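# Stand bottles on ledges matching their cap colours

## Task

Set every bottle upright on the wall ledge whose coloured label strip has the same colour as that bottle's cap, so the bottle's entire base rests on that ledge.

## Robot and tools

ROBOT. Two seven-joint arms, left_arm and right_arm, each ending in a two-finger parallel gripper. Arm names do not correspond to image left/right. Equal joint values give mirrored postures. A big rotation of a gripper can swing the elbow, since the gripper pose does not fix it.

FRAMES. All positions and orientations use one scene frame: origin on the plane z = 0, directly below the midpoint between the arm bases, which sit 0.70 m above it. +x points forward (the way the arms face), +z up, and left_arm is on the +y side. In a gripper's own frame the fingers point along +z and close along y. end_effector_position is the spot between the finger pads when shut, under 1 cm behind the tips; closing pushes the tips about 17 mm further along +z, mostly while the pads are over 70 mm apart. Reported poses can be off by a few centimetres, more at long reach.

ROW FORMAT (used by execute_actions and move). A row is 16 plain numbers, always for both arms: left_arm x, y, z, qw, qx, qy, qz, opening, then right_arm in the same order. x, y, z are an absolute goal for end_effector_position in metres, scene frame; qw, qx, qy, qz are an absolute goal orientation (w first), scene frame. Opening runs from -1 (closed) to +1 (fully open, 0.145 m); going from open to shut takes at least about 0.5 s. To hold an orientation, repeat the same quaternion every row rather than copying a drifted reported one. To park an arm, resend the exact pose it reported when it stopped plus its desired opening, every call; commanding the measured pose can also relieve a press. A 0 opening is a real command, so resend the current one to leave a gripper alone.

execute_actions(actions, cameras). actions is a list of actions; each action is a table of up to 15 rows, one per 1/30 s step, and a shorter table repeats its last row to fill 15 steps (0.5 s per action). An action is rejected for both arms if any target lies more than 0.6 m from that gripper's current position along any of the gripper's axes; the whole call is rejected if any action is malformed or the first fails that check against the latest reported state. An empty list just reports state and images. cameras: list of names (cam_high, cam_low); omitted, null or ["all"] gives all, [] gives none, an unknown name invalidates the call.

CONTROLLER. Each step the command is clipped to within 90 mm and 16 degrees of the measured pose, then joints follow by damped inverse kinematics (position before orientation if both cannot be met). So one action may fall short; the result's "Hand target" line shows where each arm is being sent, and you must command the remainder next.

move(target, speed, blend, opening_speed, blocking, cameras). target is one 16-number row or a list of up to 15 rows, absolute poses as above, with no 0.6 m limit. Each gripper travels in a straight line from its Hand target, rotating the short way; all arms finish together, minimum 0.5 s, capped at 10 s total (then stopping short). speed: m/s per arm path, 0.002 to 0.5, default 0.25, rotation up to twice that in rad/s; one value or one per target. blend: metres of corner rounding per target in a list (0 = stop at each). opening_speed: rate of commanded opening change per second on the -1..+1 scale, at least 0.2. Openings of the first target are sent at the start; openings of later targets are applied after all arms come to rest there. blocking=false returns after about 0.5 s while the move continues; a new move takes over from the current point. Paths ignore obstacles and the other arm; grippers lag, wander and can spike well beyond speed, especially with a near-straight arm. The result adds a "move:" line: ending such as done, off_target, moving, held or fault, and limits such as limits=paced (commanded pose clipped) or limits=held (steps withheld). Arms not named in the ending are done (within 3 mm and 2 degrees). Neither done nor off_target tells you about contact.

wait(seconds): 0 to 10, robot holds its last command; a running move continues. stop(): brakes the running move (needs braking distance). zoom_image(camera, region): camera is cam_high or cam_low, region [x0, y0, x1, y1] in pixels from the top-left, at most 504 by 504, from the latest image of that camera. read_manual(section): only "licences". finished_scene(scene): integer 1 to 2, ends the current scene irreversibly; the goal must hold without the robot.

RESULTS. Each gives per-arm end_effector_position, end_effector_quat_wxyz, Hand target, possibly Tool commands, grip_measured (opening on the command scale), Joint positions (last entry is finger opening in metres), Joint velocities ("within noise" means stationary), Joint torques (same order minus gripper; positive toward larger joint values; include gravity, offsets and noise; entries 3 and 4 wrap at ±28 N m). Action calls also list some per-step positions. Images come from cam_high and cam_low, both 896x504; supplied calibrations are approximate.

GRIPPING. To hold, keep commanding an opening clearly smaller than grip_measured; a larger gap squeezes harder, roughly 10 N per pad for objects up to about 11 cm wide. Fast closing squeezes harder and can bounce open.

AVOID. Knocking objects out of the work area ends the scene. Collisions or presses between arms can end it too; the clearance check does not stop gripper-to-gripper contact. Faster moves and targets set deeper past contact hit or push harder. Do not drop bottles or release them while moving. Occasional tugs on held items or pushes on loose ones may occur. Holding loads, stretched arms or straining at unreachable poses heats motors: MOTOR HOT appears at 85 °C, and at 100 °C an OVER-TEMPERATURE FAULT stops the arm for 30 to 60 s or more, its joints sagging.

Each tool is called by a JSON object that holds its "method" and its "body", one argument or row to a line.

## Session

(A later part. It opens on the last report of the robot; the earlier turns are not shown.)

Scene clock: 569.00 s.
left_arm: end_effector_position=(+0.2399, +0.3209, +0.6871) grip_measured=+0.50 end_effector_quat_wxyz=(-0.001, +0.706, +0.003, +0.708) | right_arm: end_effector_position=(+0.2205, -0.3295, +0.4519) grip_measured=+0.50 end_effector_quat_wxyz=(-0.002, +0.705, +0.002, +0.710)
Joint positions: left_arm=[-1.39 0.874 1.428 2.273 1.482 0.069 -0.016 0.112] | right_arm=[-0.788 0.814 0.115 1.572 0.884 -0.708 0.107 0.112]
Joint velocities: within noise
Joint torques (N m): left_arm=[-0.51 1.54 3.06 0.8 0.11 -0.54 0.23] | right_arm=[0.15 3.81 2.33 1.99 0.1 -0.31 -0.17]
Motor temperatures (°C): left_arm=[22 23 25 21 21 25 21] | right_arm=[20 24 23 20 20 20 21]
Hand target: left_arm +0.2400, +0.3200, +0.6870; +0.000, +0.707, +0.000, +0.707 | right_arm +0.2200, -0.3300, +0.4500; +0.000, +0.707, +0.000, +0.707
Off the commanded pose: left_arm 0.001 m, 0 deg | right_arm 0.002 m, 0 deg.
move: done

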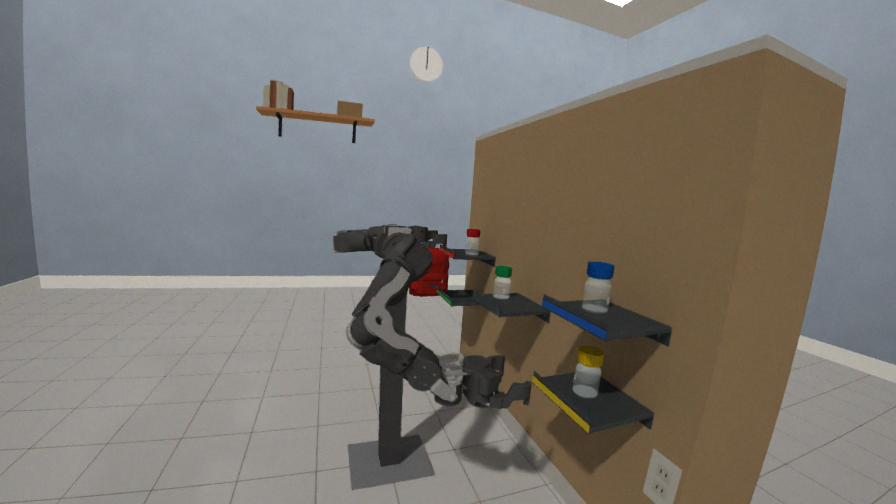

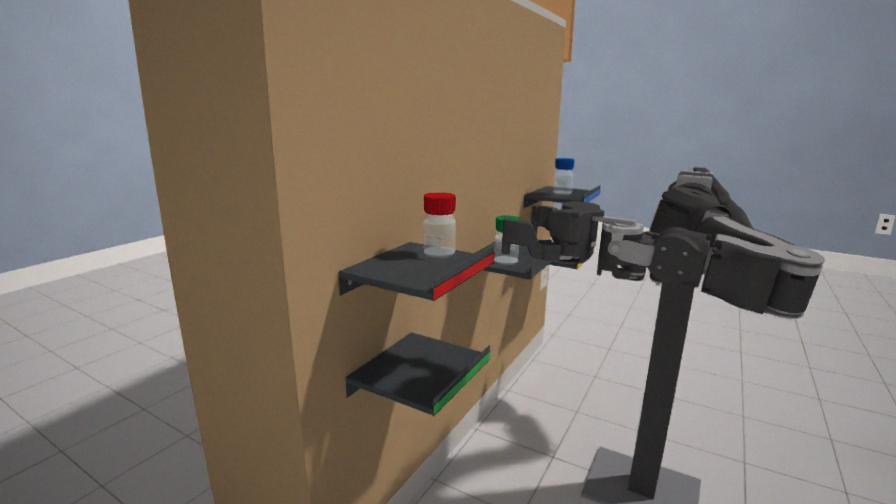

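{"method": "move", "body": {
  "target": [
    [0.23,0.25,0.53,0,0.7071,0,0.7071,1,0.22,-0.33,0.45,0,0.7071,0,0.7071,0.5],
    [0.235,0.12,0.56,0,0.7071,0,0.7071,1,0.22,-0.33,0.45,0,0.7071,0,0.7071,0.5],
    [0.255,0.046,0.586,0,0.7071,0,0.7071,1,0.22,-0.33,0.45,0,0.7071,0,0.7071,0.5]
  ],
  "speed": 0.14
}}

{"method": "zoom_image", "body": {
  "camera": "cam_low",
  "region": [450, 180, 600, 310]
}}

{"method": "zoom_image", "body": {
  "camera": "cam_high",
  "region": [430, 220, 570, 330]
}}

Scene clock: 584.10 s.
left_arm: end_effector_position=(+0.2547, +0.0455, +0.5887) grip_measured=+1.00 end_effector_quat_wxyz=(+0.005, +0.704, +0.001, +0.710) | right_arm: end_effector_position=(+0.2205, -0.3295, +0.4519) grip_measured=+0.50 end_effector_quat_wxyz=(-0.002, +0.705, +0.002, +0.710)
Joint positions: left_arm=[-0.196 0.117 -0.812 2.3 -0.071 0.497 -0.777 0.145] | right_arm=[-0.788 0.814 0.115 1.572 0.884 -0.708 0.107 0.112]
Joint velocities: within noise
Joint torques (N m): left_arm=[1.33 -1.28 -0.28 3.66 -0.22 -0.39 0.01] | right_arm=[0.04 3.73 2.25 2.09 0.1 -0.31 -0.16]
Motor temperatures (°C): left_arm=[22 22 25 21 21 25 21] | right_arm=[20 24 23 20 20 20 21]
Hand target: left_arm +0.2550, +0.0460, +0.5860; +0.000, +0.707, +0.000, +0.707 | right_arm +0.2200, -0.3300, +0.4500; +0.000, +0.707, +0.000, +0.707
Off the commanded pose: left_arm 0.003 m, 1 deg | right_arm 0.002 m, 0 deg.
move: done

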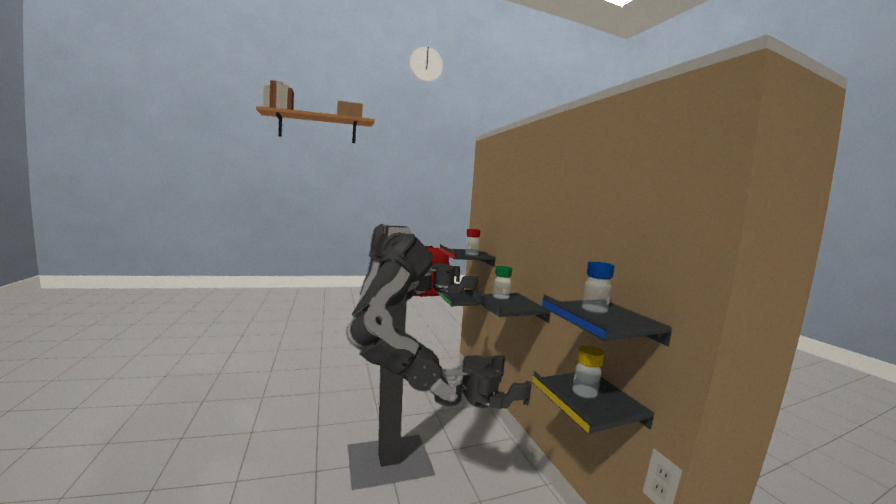

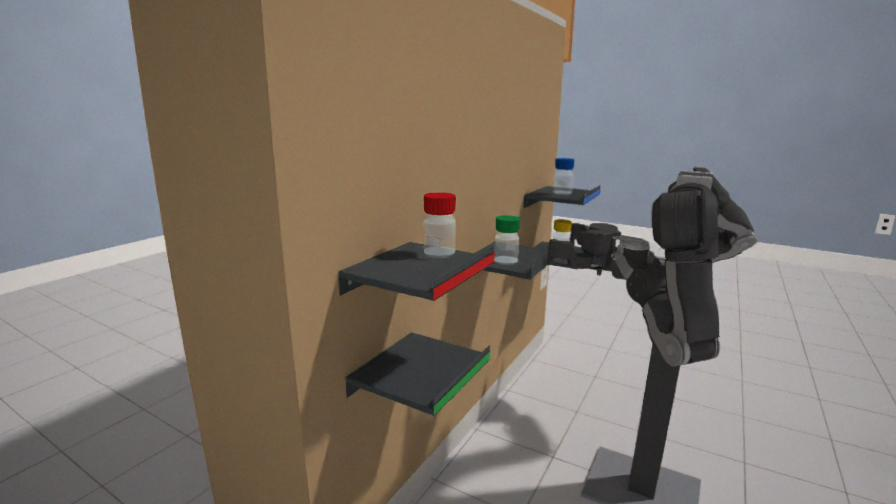

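Scaled by 3.360 from the camera's 896x504 image, which has a finer 1280x720 frame.

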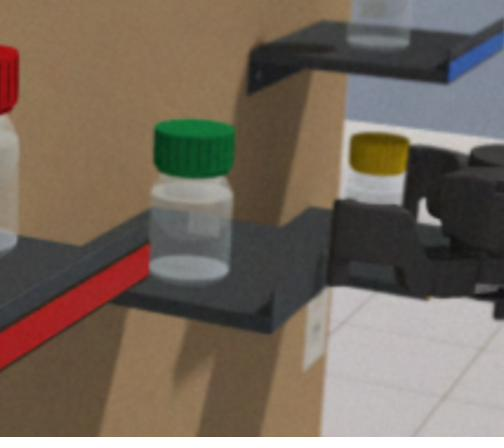

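Scaled by 3.600 from the camera's 896x504 image, which has a finer 1280x720 frame.

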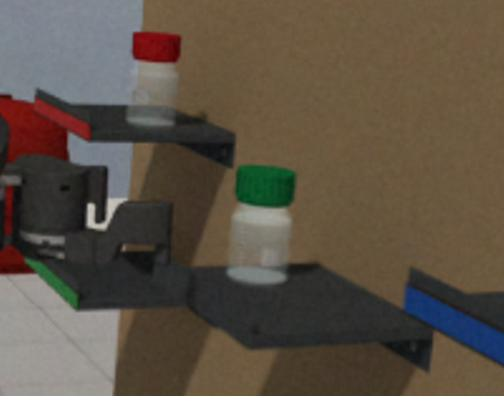

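{"method": "move", "body": {
  "target": [0.370,0.046,0.584,0,0.7071,0,0.7071,1,0.22,-0.33,0.45,0,0.7071,0,0.7071,0.5],
  "speed": 0.07
}}

{"method": "zoom_image", "body": {
  "camera": "cam_low",
  "region": [400, 220, 600, 340]
}}

Scene clock: 604.30 s.
left_arm: end_effector_position=(+0.3697, +0.0472, +0.5859) grip_measured=+1.00 end_effector_quat_wxyz=(-0.002, +0.705, +0.002, +0.709) | right_arm: end_effector_position=(+0.2205, -0.3295, +0.4519) grip_measured=+0.50 end_effector_quat_wxyz=(-0.002, +0.705, +0.002, +0.710)
Joint positions: left_arm=[0.244 0.027 -0.571 1.876 0.172 0.488 -0.64 0.145] | right_arm=[-0.788 0.814 0.115 1.572 0.884 -0.708 0.107 0.112]
Joint velocities: within noise
Joint torques (N m): left_arm=[5.79 -1.78 -0.12 3.9 -0.08 -0.6 0.19] | right_arm=[0.07 3.86 2.33 2.14 0.12 -0.32 -0.15]
Motor temperatures (°C): left_arm=[21 22 24 22 21 25 21] | right_arm=[20 24 23 20 20 20 21]
Hand target: left_arm +0.3700, +0.0461, +0.5840; +0.000, +0.707, +0.000, +0.707 | right_arm +0.2200, -0.3300, +0.4500; +0.000, +0.707, +0.000, +0.707
Off the commanded pose: left_arm 0.002 m, 0 deg | right_arm 0.002 m, 0 deg.
move: done

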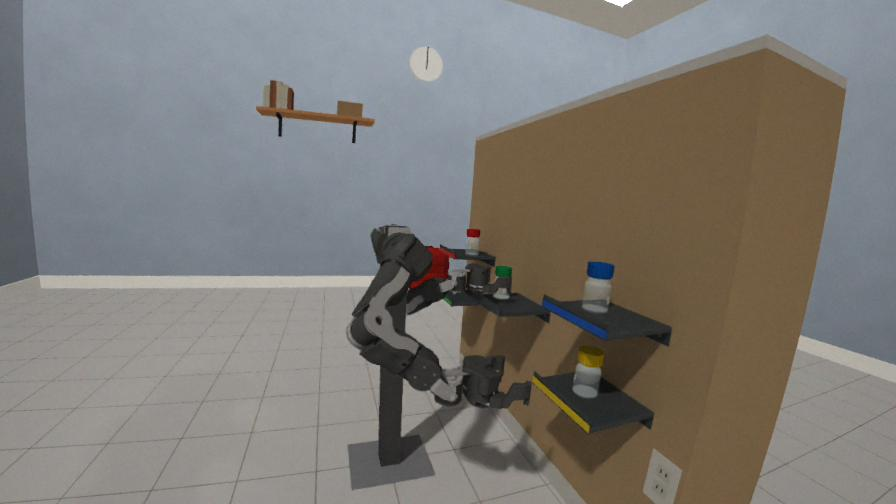

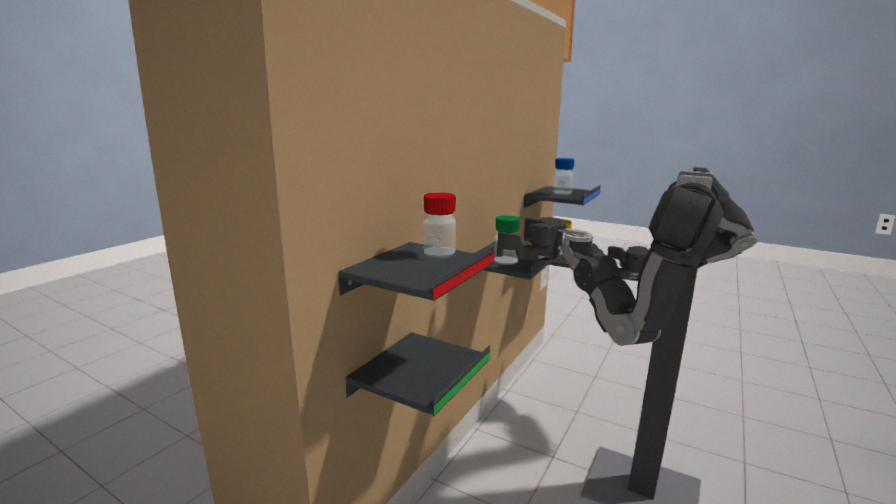

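Scaled by 2.520 from the camera's 896x504 image, which has a finer 1280x720 frame.

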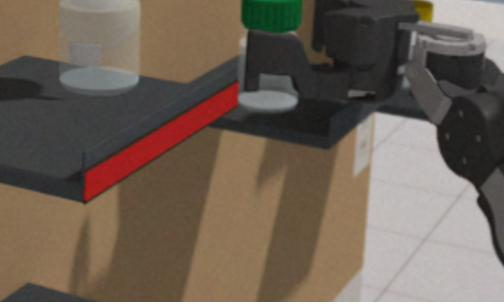

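{"method": "move", "body": {
  "target": [
    [0.370,0.046,0.584,0,0.7071,0,0.7071,-0.75,0.22,-0.33,0.45,0,0.7071,0,0.7071,0.5],
    [0.370,0.046,0.645,0,0.7071,0,0.7071,-0.75,0.22,-0.33,0.45,0,0.7071,0,0.7071,0.5],
    [0.24,0.08,0.645,0,0.7071,0,0.7071,-0.75,0.22,-0.33,0.45,0,0.7071,0,0.7071,0.5]
  ],
  "speed": 0.1,
  "opening_speed": 0.8
}}

{"method": "zoom_image", "body": {
  "camera": "cam_low",
  "region": [400, 180, 600, 300]
}}

Scene clock: 616.27 s.
left_arm: end_effector_position=(+0.2409, +0.0785, +0.6438) grip_measured=-0.24 end_effector_quat_wxyz=(-0.067, +0.659, +0.065, +0.746) | right_arm: end_effector_position=(+0.2205, -0.3295, +0.4519) grip_measured=+0.50 end_effector_quat_wxyz=(-0.002, +0.705, +0.002, +0.710)
Joint positions: left_arm=[0.183 0.261 -1.076 2.431 0.215 0.659 -1.404 0.058] | right_arm=[-0.788 0.814 0.115 1.572 0.884 -0.708 0.107 0.112]
Joint velocities: within noise
Joint torques (N m): left_arm=[3.2 -0.41 -0.05 4.01 -0.53 -0.3 0] | right_arm=[0.12 3.84 2.29 2 0.1 -0.3 -0.15]
Motor temperatures (°C): left_arm=[22 22 24 22 21 25 21] | right_arm=[20 24 23 20 20 20 21]
Hand target: left_arm +0.2404, +0.0795, +0.6447; -0.069, +0.656, +0.067, +0.748 | right_arm +0.2200, -0.3300, +0.4500; +0.000, +0.707, +0.000, +0.707
Off the commanded pose: left_arm 0.002 m, 13 deg | right_arm 0.002 m, 0 deg.
joint sent to its limit (left arm) — joint 4 (elbow), upper limit, where the elbow is as bent as it goes. The joint targets are off in orientation, not in position.
move: off_target (left_arm)

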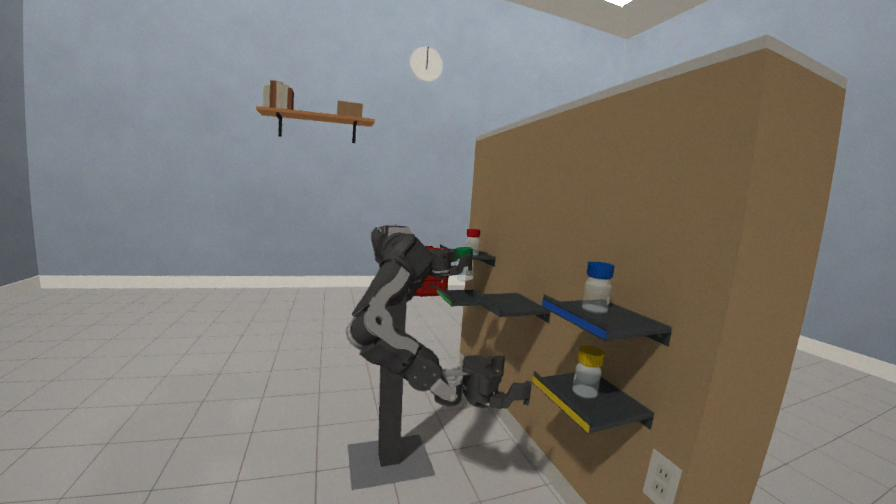

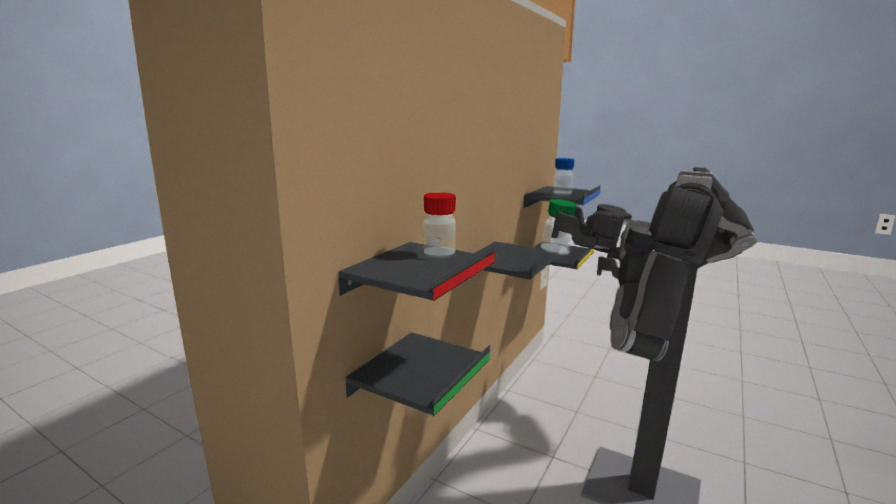

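Scaled by 2.520 from the camera's 896x504 image, which has a finer 1280x720 frame.

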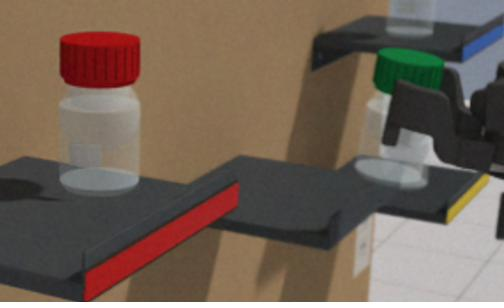

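{"method": "move", "body": {
  "target": [
    [0.23,0.26,0.45,0,0.7071,0,0.7071,-0.75,0.22,-0.33,0.45,0,0.7071,0,0.7071,0.5],
    [0.13,0.36,0.36,-0.4545,0.5417,0.4545,0.5417,-0.75,0.22,-0.33,0.45,0,0.7071,0,0.7071,0.5]
  ],
  "speed": 0.15
}}

{"method": "move", "body": {
  "target": [
    [0.21,0.33,0.43,0,0.7071,0,0.7071,-0.75,0.22,-0.33,0.45,0,0.7071,0,0.7071,0.5],
    [0.22,0.345,0.530,0,0.7071,0,0.7071,-0.75,0.22,-0.33,0.45,0,0.7071,0,0.7071,0.5]
  ],
  "speed": 0.15
}}

{"method": "zoom_image", "body": {
  "camera": "cam_low",
  "region": [400, 210, 650, 400]
}}

Scene clock: 634.67 s.
left_arm: end_effector_position=(+0.1308, +0.3598, +0.3598) grip_measured=-0.24 end_effector_quat_wxyz=(-0.452, +0.544, +0.455, +0.541) | right_arm: end_effector_position=(+0.2205, -0.3295, +0.4519) grip_measured=+0.50 end_effector_quat_wxyz=(-0.002, +0.705, +0.002, +0.710)
Joint positions: left_arm=[-0.328 0.161 -0.004 1.247 0.196 -0.646 -1.33 0.058] | right_arm=[-0.788 0.814 0.115 1.572 0.884 -0.708 0.107 0.112]
Joint velocities: within noise
Joint torques (N m): left_arm=[1.49 1.73 0.43 3.33 -0.53 -0.37 -0.05] | right_arm=[0.07 3.76 2.25 2.15 0.09 -0.32 -0.14]
Motor temperatures (°C): left_arm=[22 22 23 22 22 25 21] | right_arm=[20 24 23 20 20 20 21]
Hand target: left_arm +0.1300, +0.3600, +0.3600; -0.455, +0.542, +0.454, +0.542 | right_arm +0.2200, -0.3300, +0.4500; +0.000, +0.707, +0.000, +0.707
Off the commanded pose: left_arm 0.001 m, 0 deg | right_arm 0.002 m, 0 deg.
move: done

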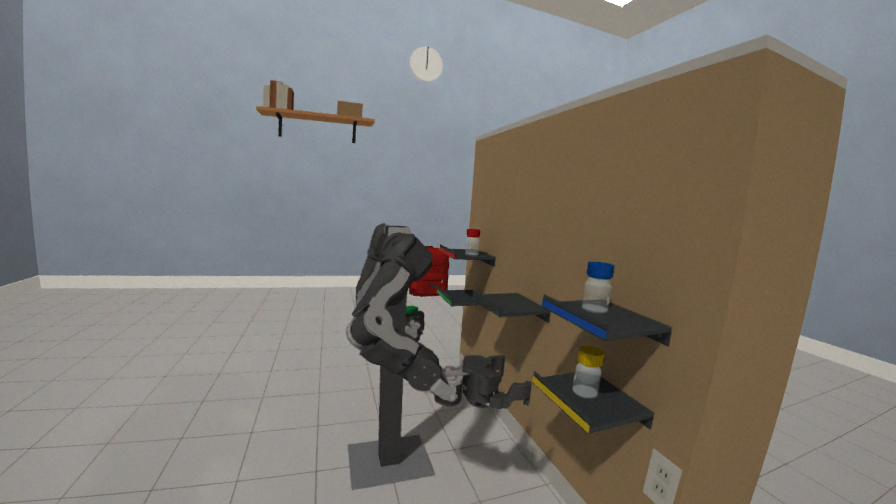

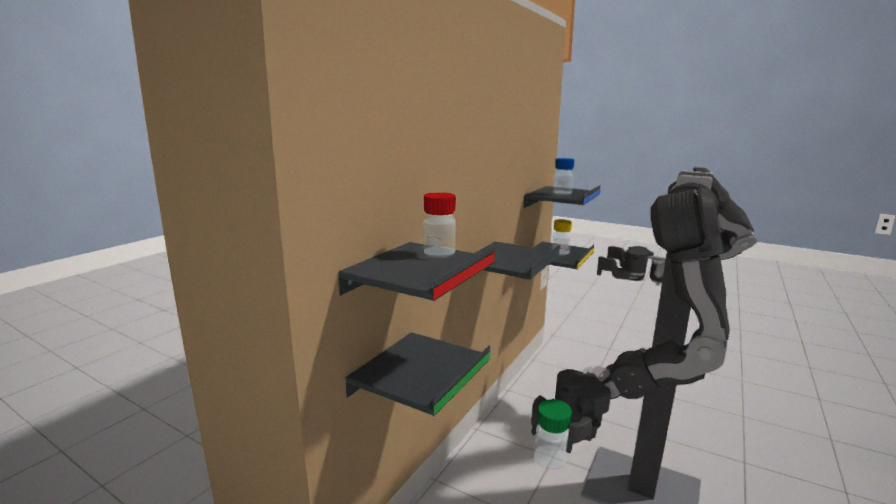

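Scene clock: 640.50 s.
left_arm: end_effector_position=(+0.2197, +0.3461, +0.5284) grip_measured=-0.24 end_effector_quat_wxyz=(-0.002, +0.710, +0.000, +0.704) | right_arm: end_effector_position=(+0.2205, -0.3295, +0.4519) grip_measured=+0.50 end_effector_quat_wxyz=(-0.002, +0.705, +0.002, +0.710)
Joint positions: left_arm=[-1.2 0.926 0.555 1.861 1.078 -0.575 0.083 0.058] | right_arm=[-0.788 0.814 0.115 1.572 0.884 -0.708 0.107 0.112]
Joint velocities: within noise
Joint torques (N m): left_arm=[0.12 2.39 2.41 3 0.24 -0.82 0.21] | right_arm=[-0.01 3.81 2.22 2.03 0.08 -0.31 -0.14]
Motor temperatures (°C): left_arm=[21 22 23 22 22 25 21] | right_arm=[20 24 23 20 20 20 21]
Hand target: left_arm +0.2199, +0.3450, +0.5299; +0.000, +0.707, +0.000, +0.707 | right_arm +0.2200, -0.3300, +0.4500; +0.000, +0.707, +0.000, +0.707
Off the commanded pose: left_arm 0.002 m, 1 deg | right_arm 0.002 m, 0 deg.
move: done

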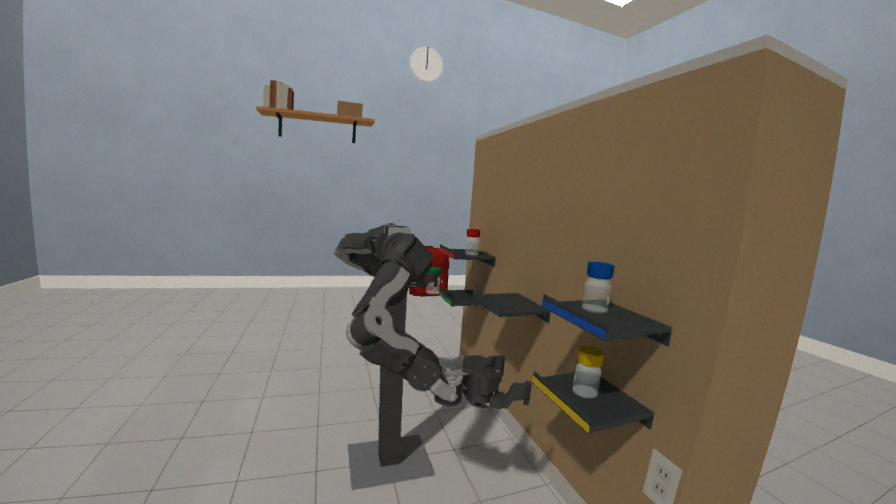

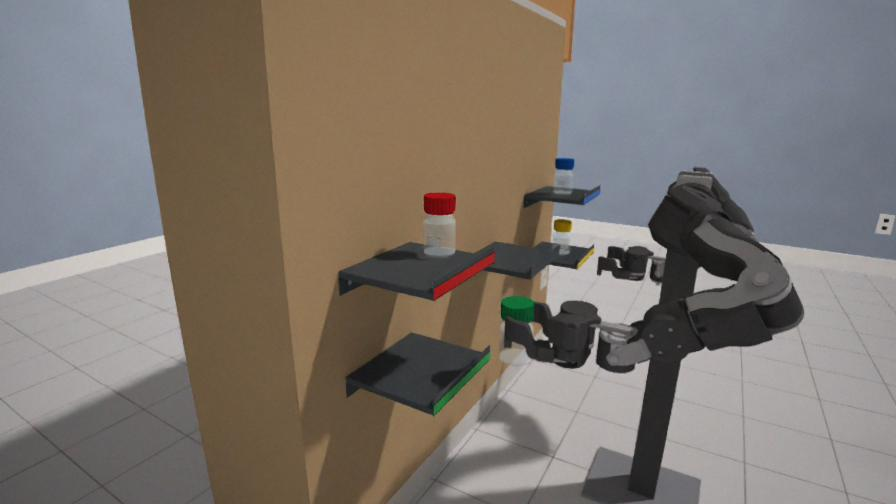

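Scaled by 2.016 from the camera's 896x504 image, which has a finer 1280x720 frame.

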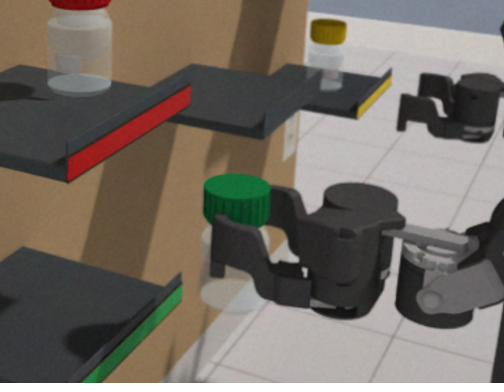

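{"method": "move", "body": {
  "target": [
    [0.380,0.345,0.531,0,0.7071,0,0.7071,-0.75,0.22,-0.33,0.45,0,0.7071,0,0.7071,0.5],
    [0.380,0.345,0.502,0,0.7071,0,0.7071,-0.75,0.22,-0.33,0.45,0,0.7071,0,0.7071,0.5]
  ],
  "speed": [0.07,0.05]
}}

{"method": "move", "body": {
  "target": [0.380,0.345,0.482,0,0.7071,0,0.7071,-0.75,0.22,-0.33,0.45,0,0.7071,0,0.7071,0.5],
  "speed": 0.015
}}

{"method": "zoom_image", "body": {
  "camera": "cam_low",
  "region": [340, 230, 560, 420]
}}

Scene clock: 654.50 s.
left_arm: end_effector_position=(+0.3792, +0.3461, +0.5000) grip_measured=-0.24 end_effector_quat_wxyz=(-0.002, +0.712, +0.001, +0.702) | right_arm: end_effector_position=(+0.2205, -0.3295, +0.4519) grip_measured=+0.50 end_effector_quat_wxyz=(-0.002, +0.705, +0.002, +0.710)
Joint positions: left_arm=[0.077 0.932 -0.265 1.291 0.975 -0.286 0.07 0.058] | right_arm=[-0.788 0.814 0.115 1.572 0.884 -0.708 0.107 0.112]
Joint velocities: within noise
Joint torques (N m): left_arm=[6.26 5.71 2.78 2.88 0.14 -0.98 0.23] | right_arm=[0.12 3.73 2.25 2.07 0.11 -0.31 -0.14]
Motor temperatures (°C): left_arm=[21 23 24 22 22 25 21] | right_arm=[20 24 23 20 20 20 21]
Hand target: left_arm +0.3800, +0.3450, +0.5020; +0.000, +0.707, +0.000, +0.707 | right_arm +0.2200, -0.3300, +0.4500; +0.000, +0.707, +0.000, +0.707
Off the commanded pose: left_arm 0.002 m, 1 deg | right_arm 0.002 m, 0 deg.
move: done

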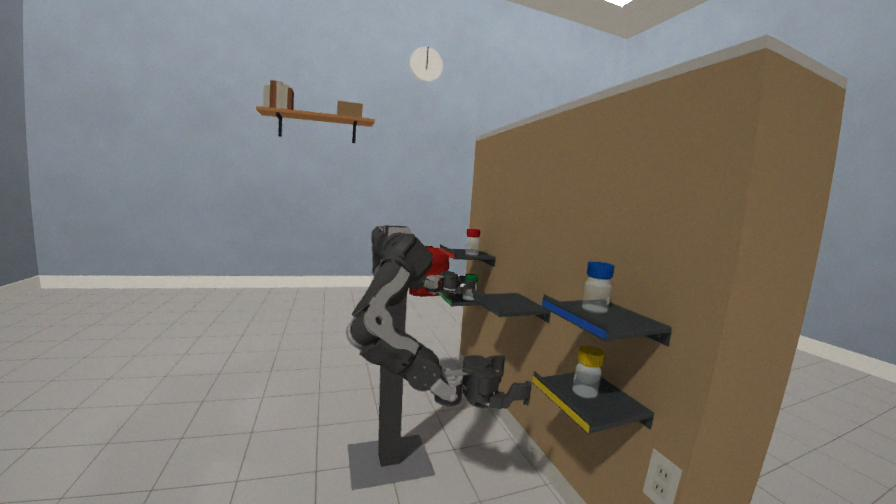

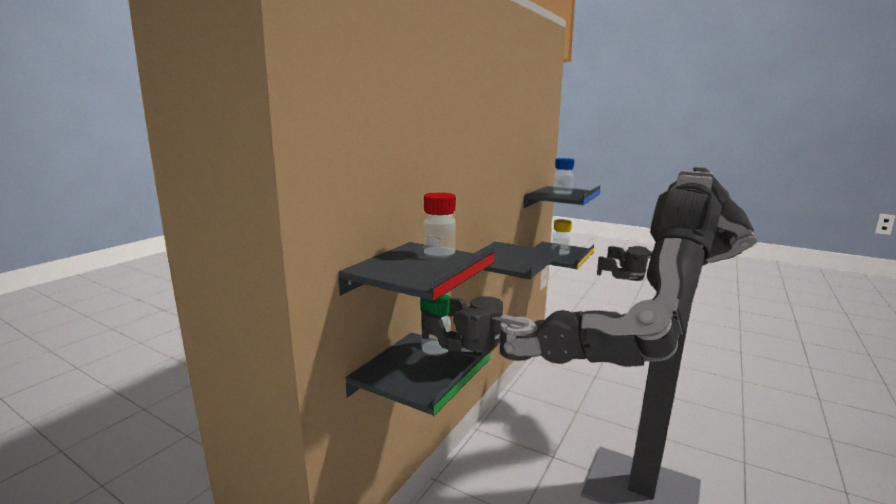

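Scene clock: 656.27 s.
left_arm: end_effector_position=(+0.3822, +0.3471, +0.4962) grip_measured=-0.24 end_effector_quat_wxyz=(-0.002, +0.689, +0.001, +0.725) | right_arm: end_effector_position=(+0.2205, -0.3295, +0.4519) grip_measured=+0.50 end_effector_quat_wxyz=(-0.002, +0.705, +0.002, +0.710)
Joint positions: left_arm=[0.129 0.912 -0.343 1.209 0.989 -0.406 0.089 0.058] | right_arm=[-0.788 0.814 0.115 1.572 0.884 -0.708 0.107 0.112]
Joint velocities: within noise
Joint torques (N m): left_arm=[3.6 5.42 0.31 1.57 0.09 0.23 0.12] | right_arm=[0.01 3.81 2.32 2.11 0.1 -0.3 -0.13]
Motor temperatures (°C): left_arm=[22 23 24 22 22 25 21] | right_arm=[20 24 23 20 20 20 21]
Hand target: left_arm +0.3795, +0.3450, +0.4821; +0.000, +0.707, +0.000, +0.707 | right_arm +0.2200, -0.3300, +0.4500; +0.000, +0.707, +0.000, +0.707
Off the commanded pose: left_arm 0.015 m, 3 deg | right_arm 0.002 m, 0 deg.
move: off_target (left_arm)

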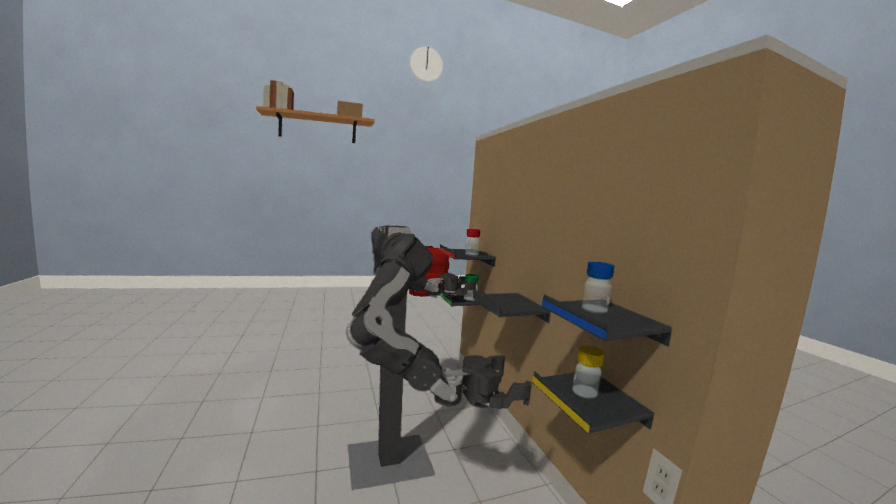

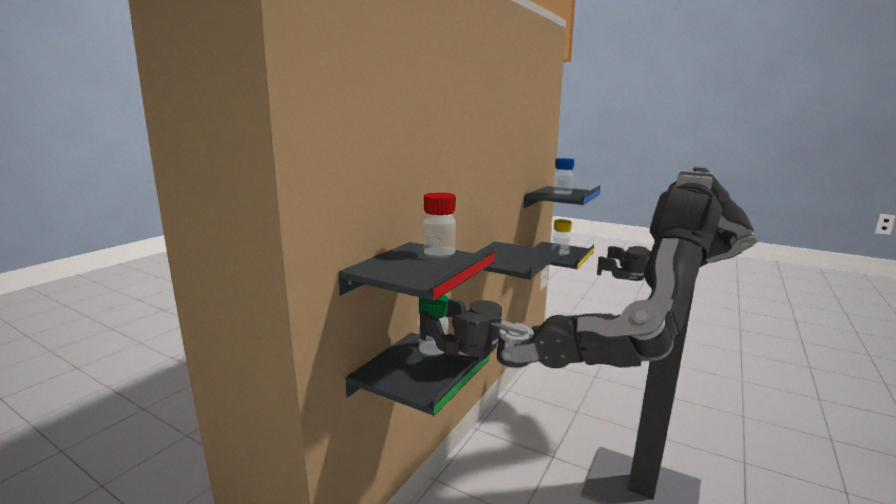

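Scaled by 2.291 from the camera's 896x504 image, which has a finer 1280x720 frame.

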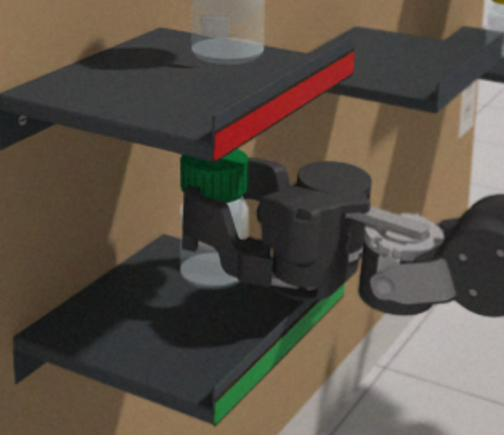

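{"method": "move", "body": {
  "target": [
    [0.381,0.346,0.492,0,0.7071,0,0.7071,-0.75,0.22,-0.33,0.45,0,0.7071,0,0.7071,0.5]
  ],
  "speed": 0.03
}}

{"method": "zoom_image", "body": {
  "camera": "cam_low",
  "region": [380, 280, 500, 380]
}}

Scene clock: 665.17 s.
left_arm: end_effector_position=(+0.3823, +0.3472, +0.4975) grip_measured=-0.24 end_effector_quat_wxyz=(-0.001, +0.699, +0.001, +0.715) | right_arm: end_effector_position=(+0.2205, -0.3295, +0.4519) grip_measured=+0.50 end_effector_quat_wxyz=(-0.002, +0.705, +0.002, +0.710)
Joint positions: left_arm=[0.129 0.941 -0.357 1.235 1.013 -0.372 0.075 0.058] | right_arm=[-0.788 0.814 0.115 1.572 0.884 -0.708 0.107 0.112]
Joint velocities: within noise
Joint torques (N m): left_arm=[4.31 6.76 1.52 3.4 0.16 -0.27 0] | right_arm=[0.07 3.73 2.29 2.02 0.11 -0.3 -0.15]
Motor temperatures (°C): left_arm=[22 23 24 22 22 25 21] | right_arm=[20 24 23 20 20 20 21]
Hand target: left_arm +0.3809, +0.3460, +0.4920; +0.000, +0.707, +0.000, +0.707 | right_arm +0.2200, -0.3300, +0.4500; +0.000, +0.707, +0.000, +0.707
Off the commanded pose: left_arm 0.006 m, 1 deg | right_arm 0.002 m, 0 deg.
move: off_target (left_arm)

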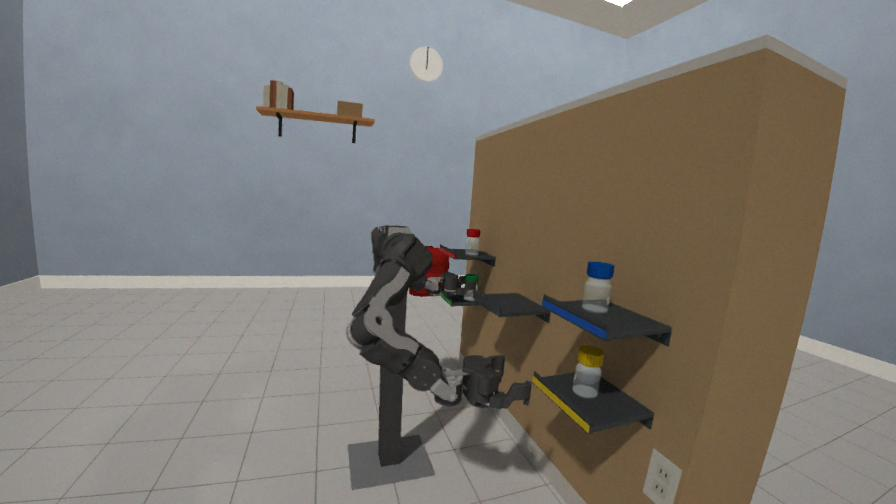

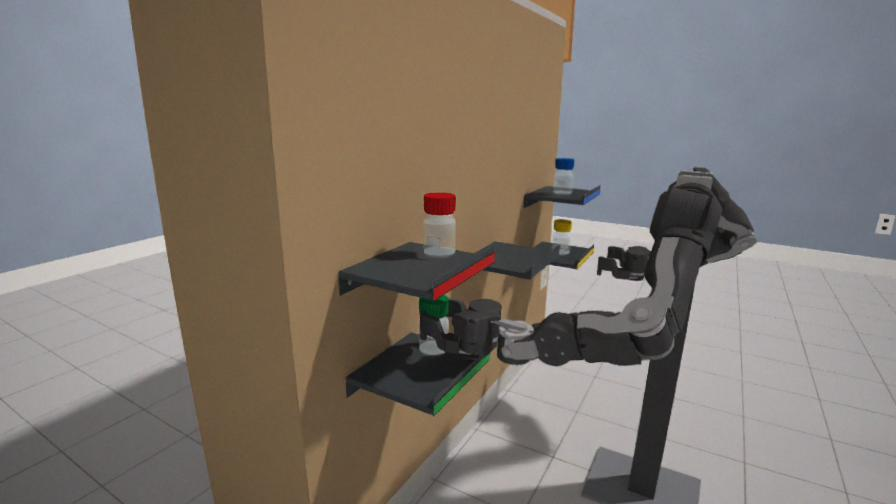

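Scaled by 4.200 from the camera's 896x504 image, which has a finer 1280x720 frame.

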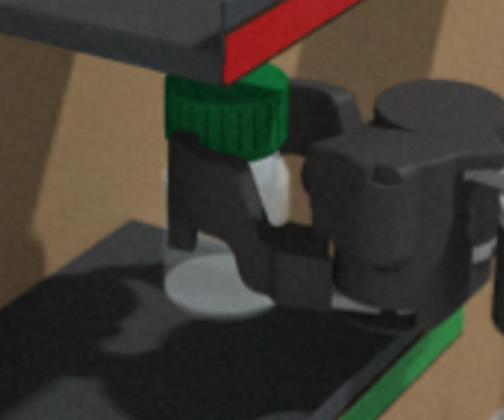

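{"method": "move", "body": {
  "target": [
    [0.382,0.347,0.496,0,0.7071,0,0.7071,-0.75,0.22,-0.33,0.45,0,0.7071,0,0.7071,0.5],
    [0.382,0.347,0.496,0,0.7071,0,0.7071,0.5,0.22,-0.33,0.45,0,0.7071,0,0.7071,0.5]
  ],
  "speed": 0.03,
  "opening_speed": 0.8
}}

{"method": "zoom_image", "body": {
  "camera": "cam_low",
  "region": [380, 280, 500, 380]
}}

Scene clock: 676.33 s.
left_arm: end_effector_position=(+0.3825, +0.3469, +0.4971) grip_measured=+0.50 end_effector_quat_wxyz=(+0.001, +0.705, +0.000, +0.709) | right_arm: end_effector_position=(+0.2205, -0.3295, +0.4519) grip_measured=+0.50 end_effector_quat_wxyz=(-0.002, +0.705, +0.002, +0.710)
Joint positions: left_arm=[0.129 0.948 -0.357 1.243 1.018 -0.352 0.075 0.112] | right_arm=[-0.788 0.814 0.115 1.572 0.884 -0.708 0.107 0.112]
Joint velocities: within noise
Joint torques (N m): left_arm=[4.92 6.95 2.5 3.59 0.18 -0.53 0] | right_arm=[0.04 3.92 2.37 2 0.1 -0.29 -0.14]
Motor temperatures (°C): left_arm=[22 24 24 22 21 25 21] | right_arm=[20 24 23 20 20 20 21]
Hand target: left_arm +0.3820, +0.3469, +0.4960; +0.000, +0.707, +0.000, +0.707 | right_arm +0.2200, -0.3300, +0.4500; +0.000, +0.707, +0.000, +0.707
Off the commanded pose: left_arm 0.001 m, 0 deg | right_arm 0.002 m, 0 deg.
move: done

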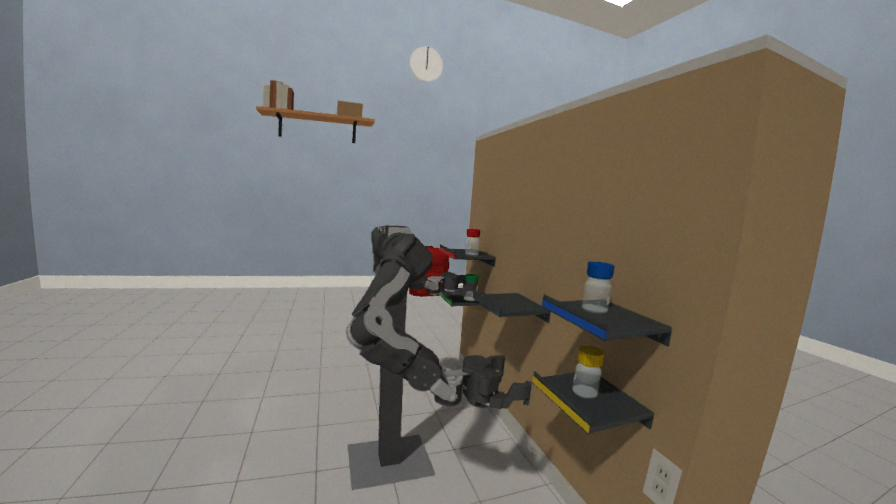

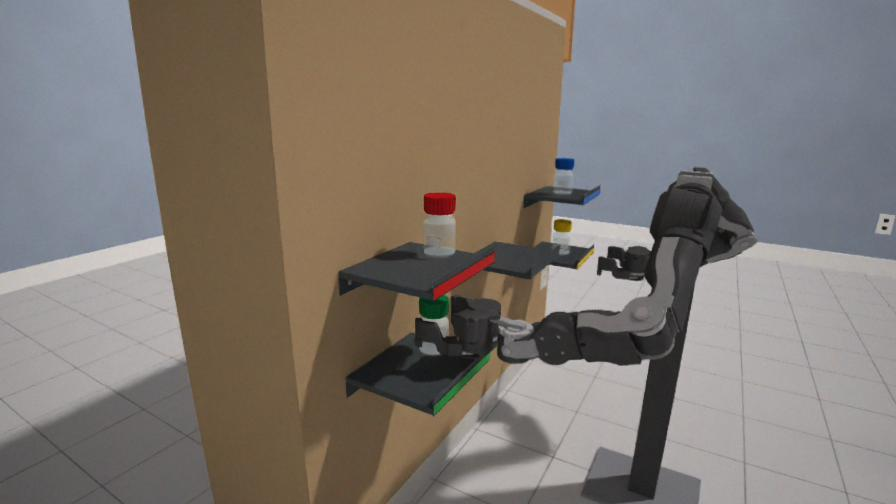

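Scaled by 4.200 from the camera's 896x504 image, which has a finer 1280x720 frame.

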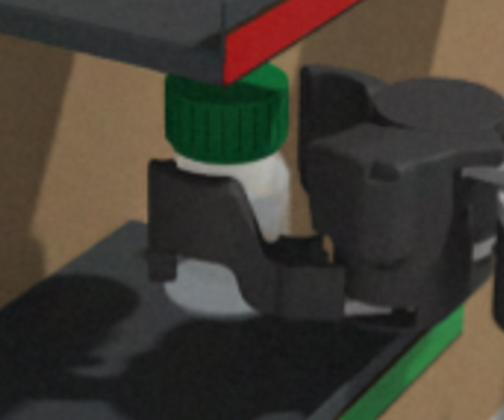

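{"method": "move", "body": {
  "target": [0.23,0.347,0.50,0,0.7071,0,0.7071,0.5,0.22,-0.33,0.45,0,0.7071,0,0.7071,0.5],
  "speed": 0.1
}}

{"method": "zoom_image", "body": {
  "camera": "cam_low",
  "region": [340, 180, 540, 420]
}}

Scene clock: 682.87 s.
left_arm: end_effector_position=(+0.2293, +0.3483, +0.4988) grip_measured=+0.50 end_effector_quat_wxyz=(-0.002, +0.708, +0.003, +0.706) | right_arm: end_effector_position=(+0.2205, -0.3295, +0.4519) grip_measured=+0.50 end_effector_quat_wxyz=(-0.002, +0.705, +0.002, +0.710)
Joint positions: left_arm=[-1.059 1.05 0.297 1.722 1.087 -0.722 0.011 0.112] | right_arm=[-0.788 0.814 0.115 1.572 0.884 -0.708 0.107 0.112]
Joint velocities: within noise
Joint torques (N m): left_arm=[0.38 4 2.51 2.71 0.12 -0.7 0.22] | right_arm=[0.01 3.89 2.22 2.09 0.1 -0.31 -0.13]
Motor temperatures (°C): left_arm=[22 24 24 22 21 25 21] | right_arm=[20 24 23 20 20 20 21]
Hand target: left_arm +0.2300, +0.3470, +0.5000; +0.000, +0.707, +0.000, +0.707 | right_arm +0.2200, -0.3300, +0.4500; +0.000, +0.707, +0.000, +0.707
Off the commanded pose: left_arm 0.002 m, 0 deg | right_arm 0.002 m, 0 deg.
move: done

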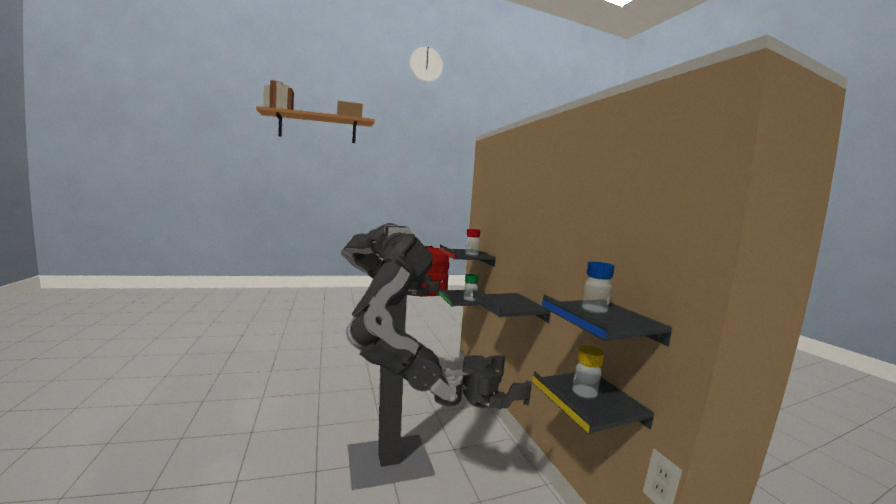

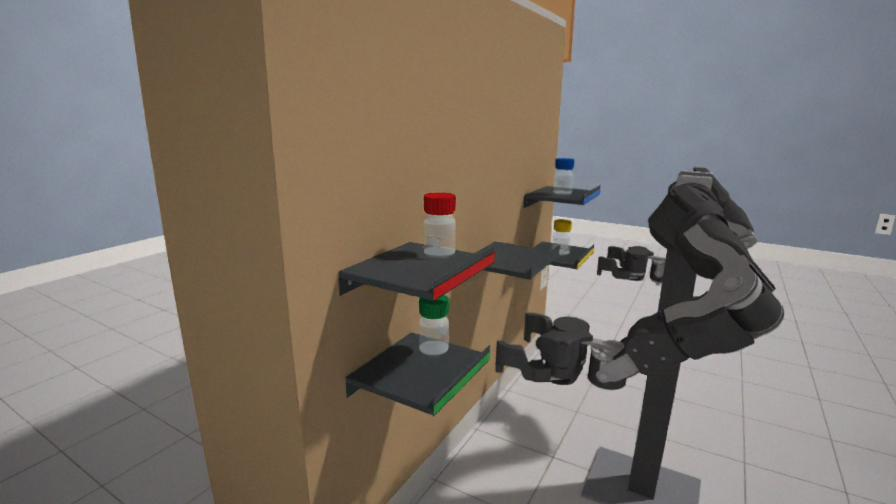

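Scaled by 2.100 from the camera's 896x504 image, which has a finer 1280x720 frame.

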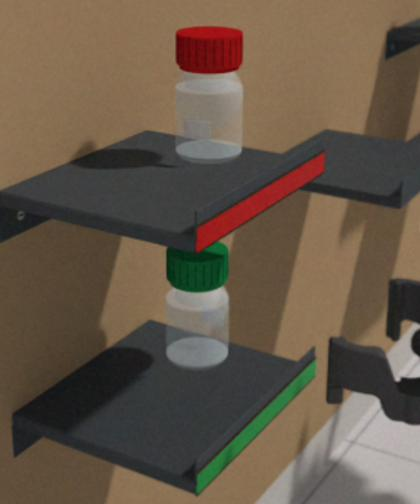

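{"method": "finished_scene", "body": {
  "scene": 2
}}

The scene is finished: the task was done.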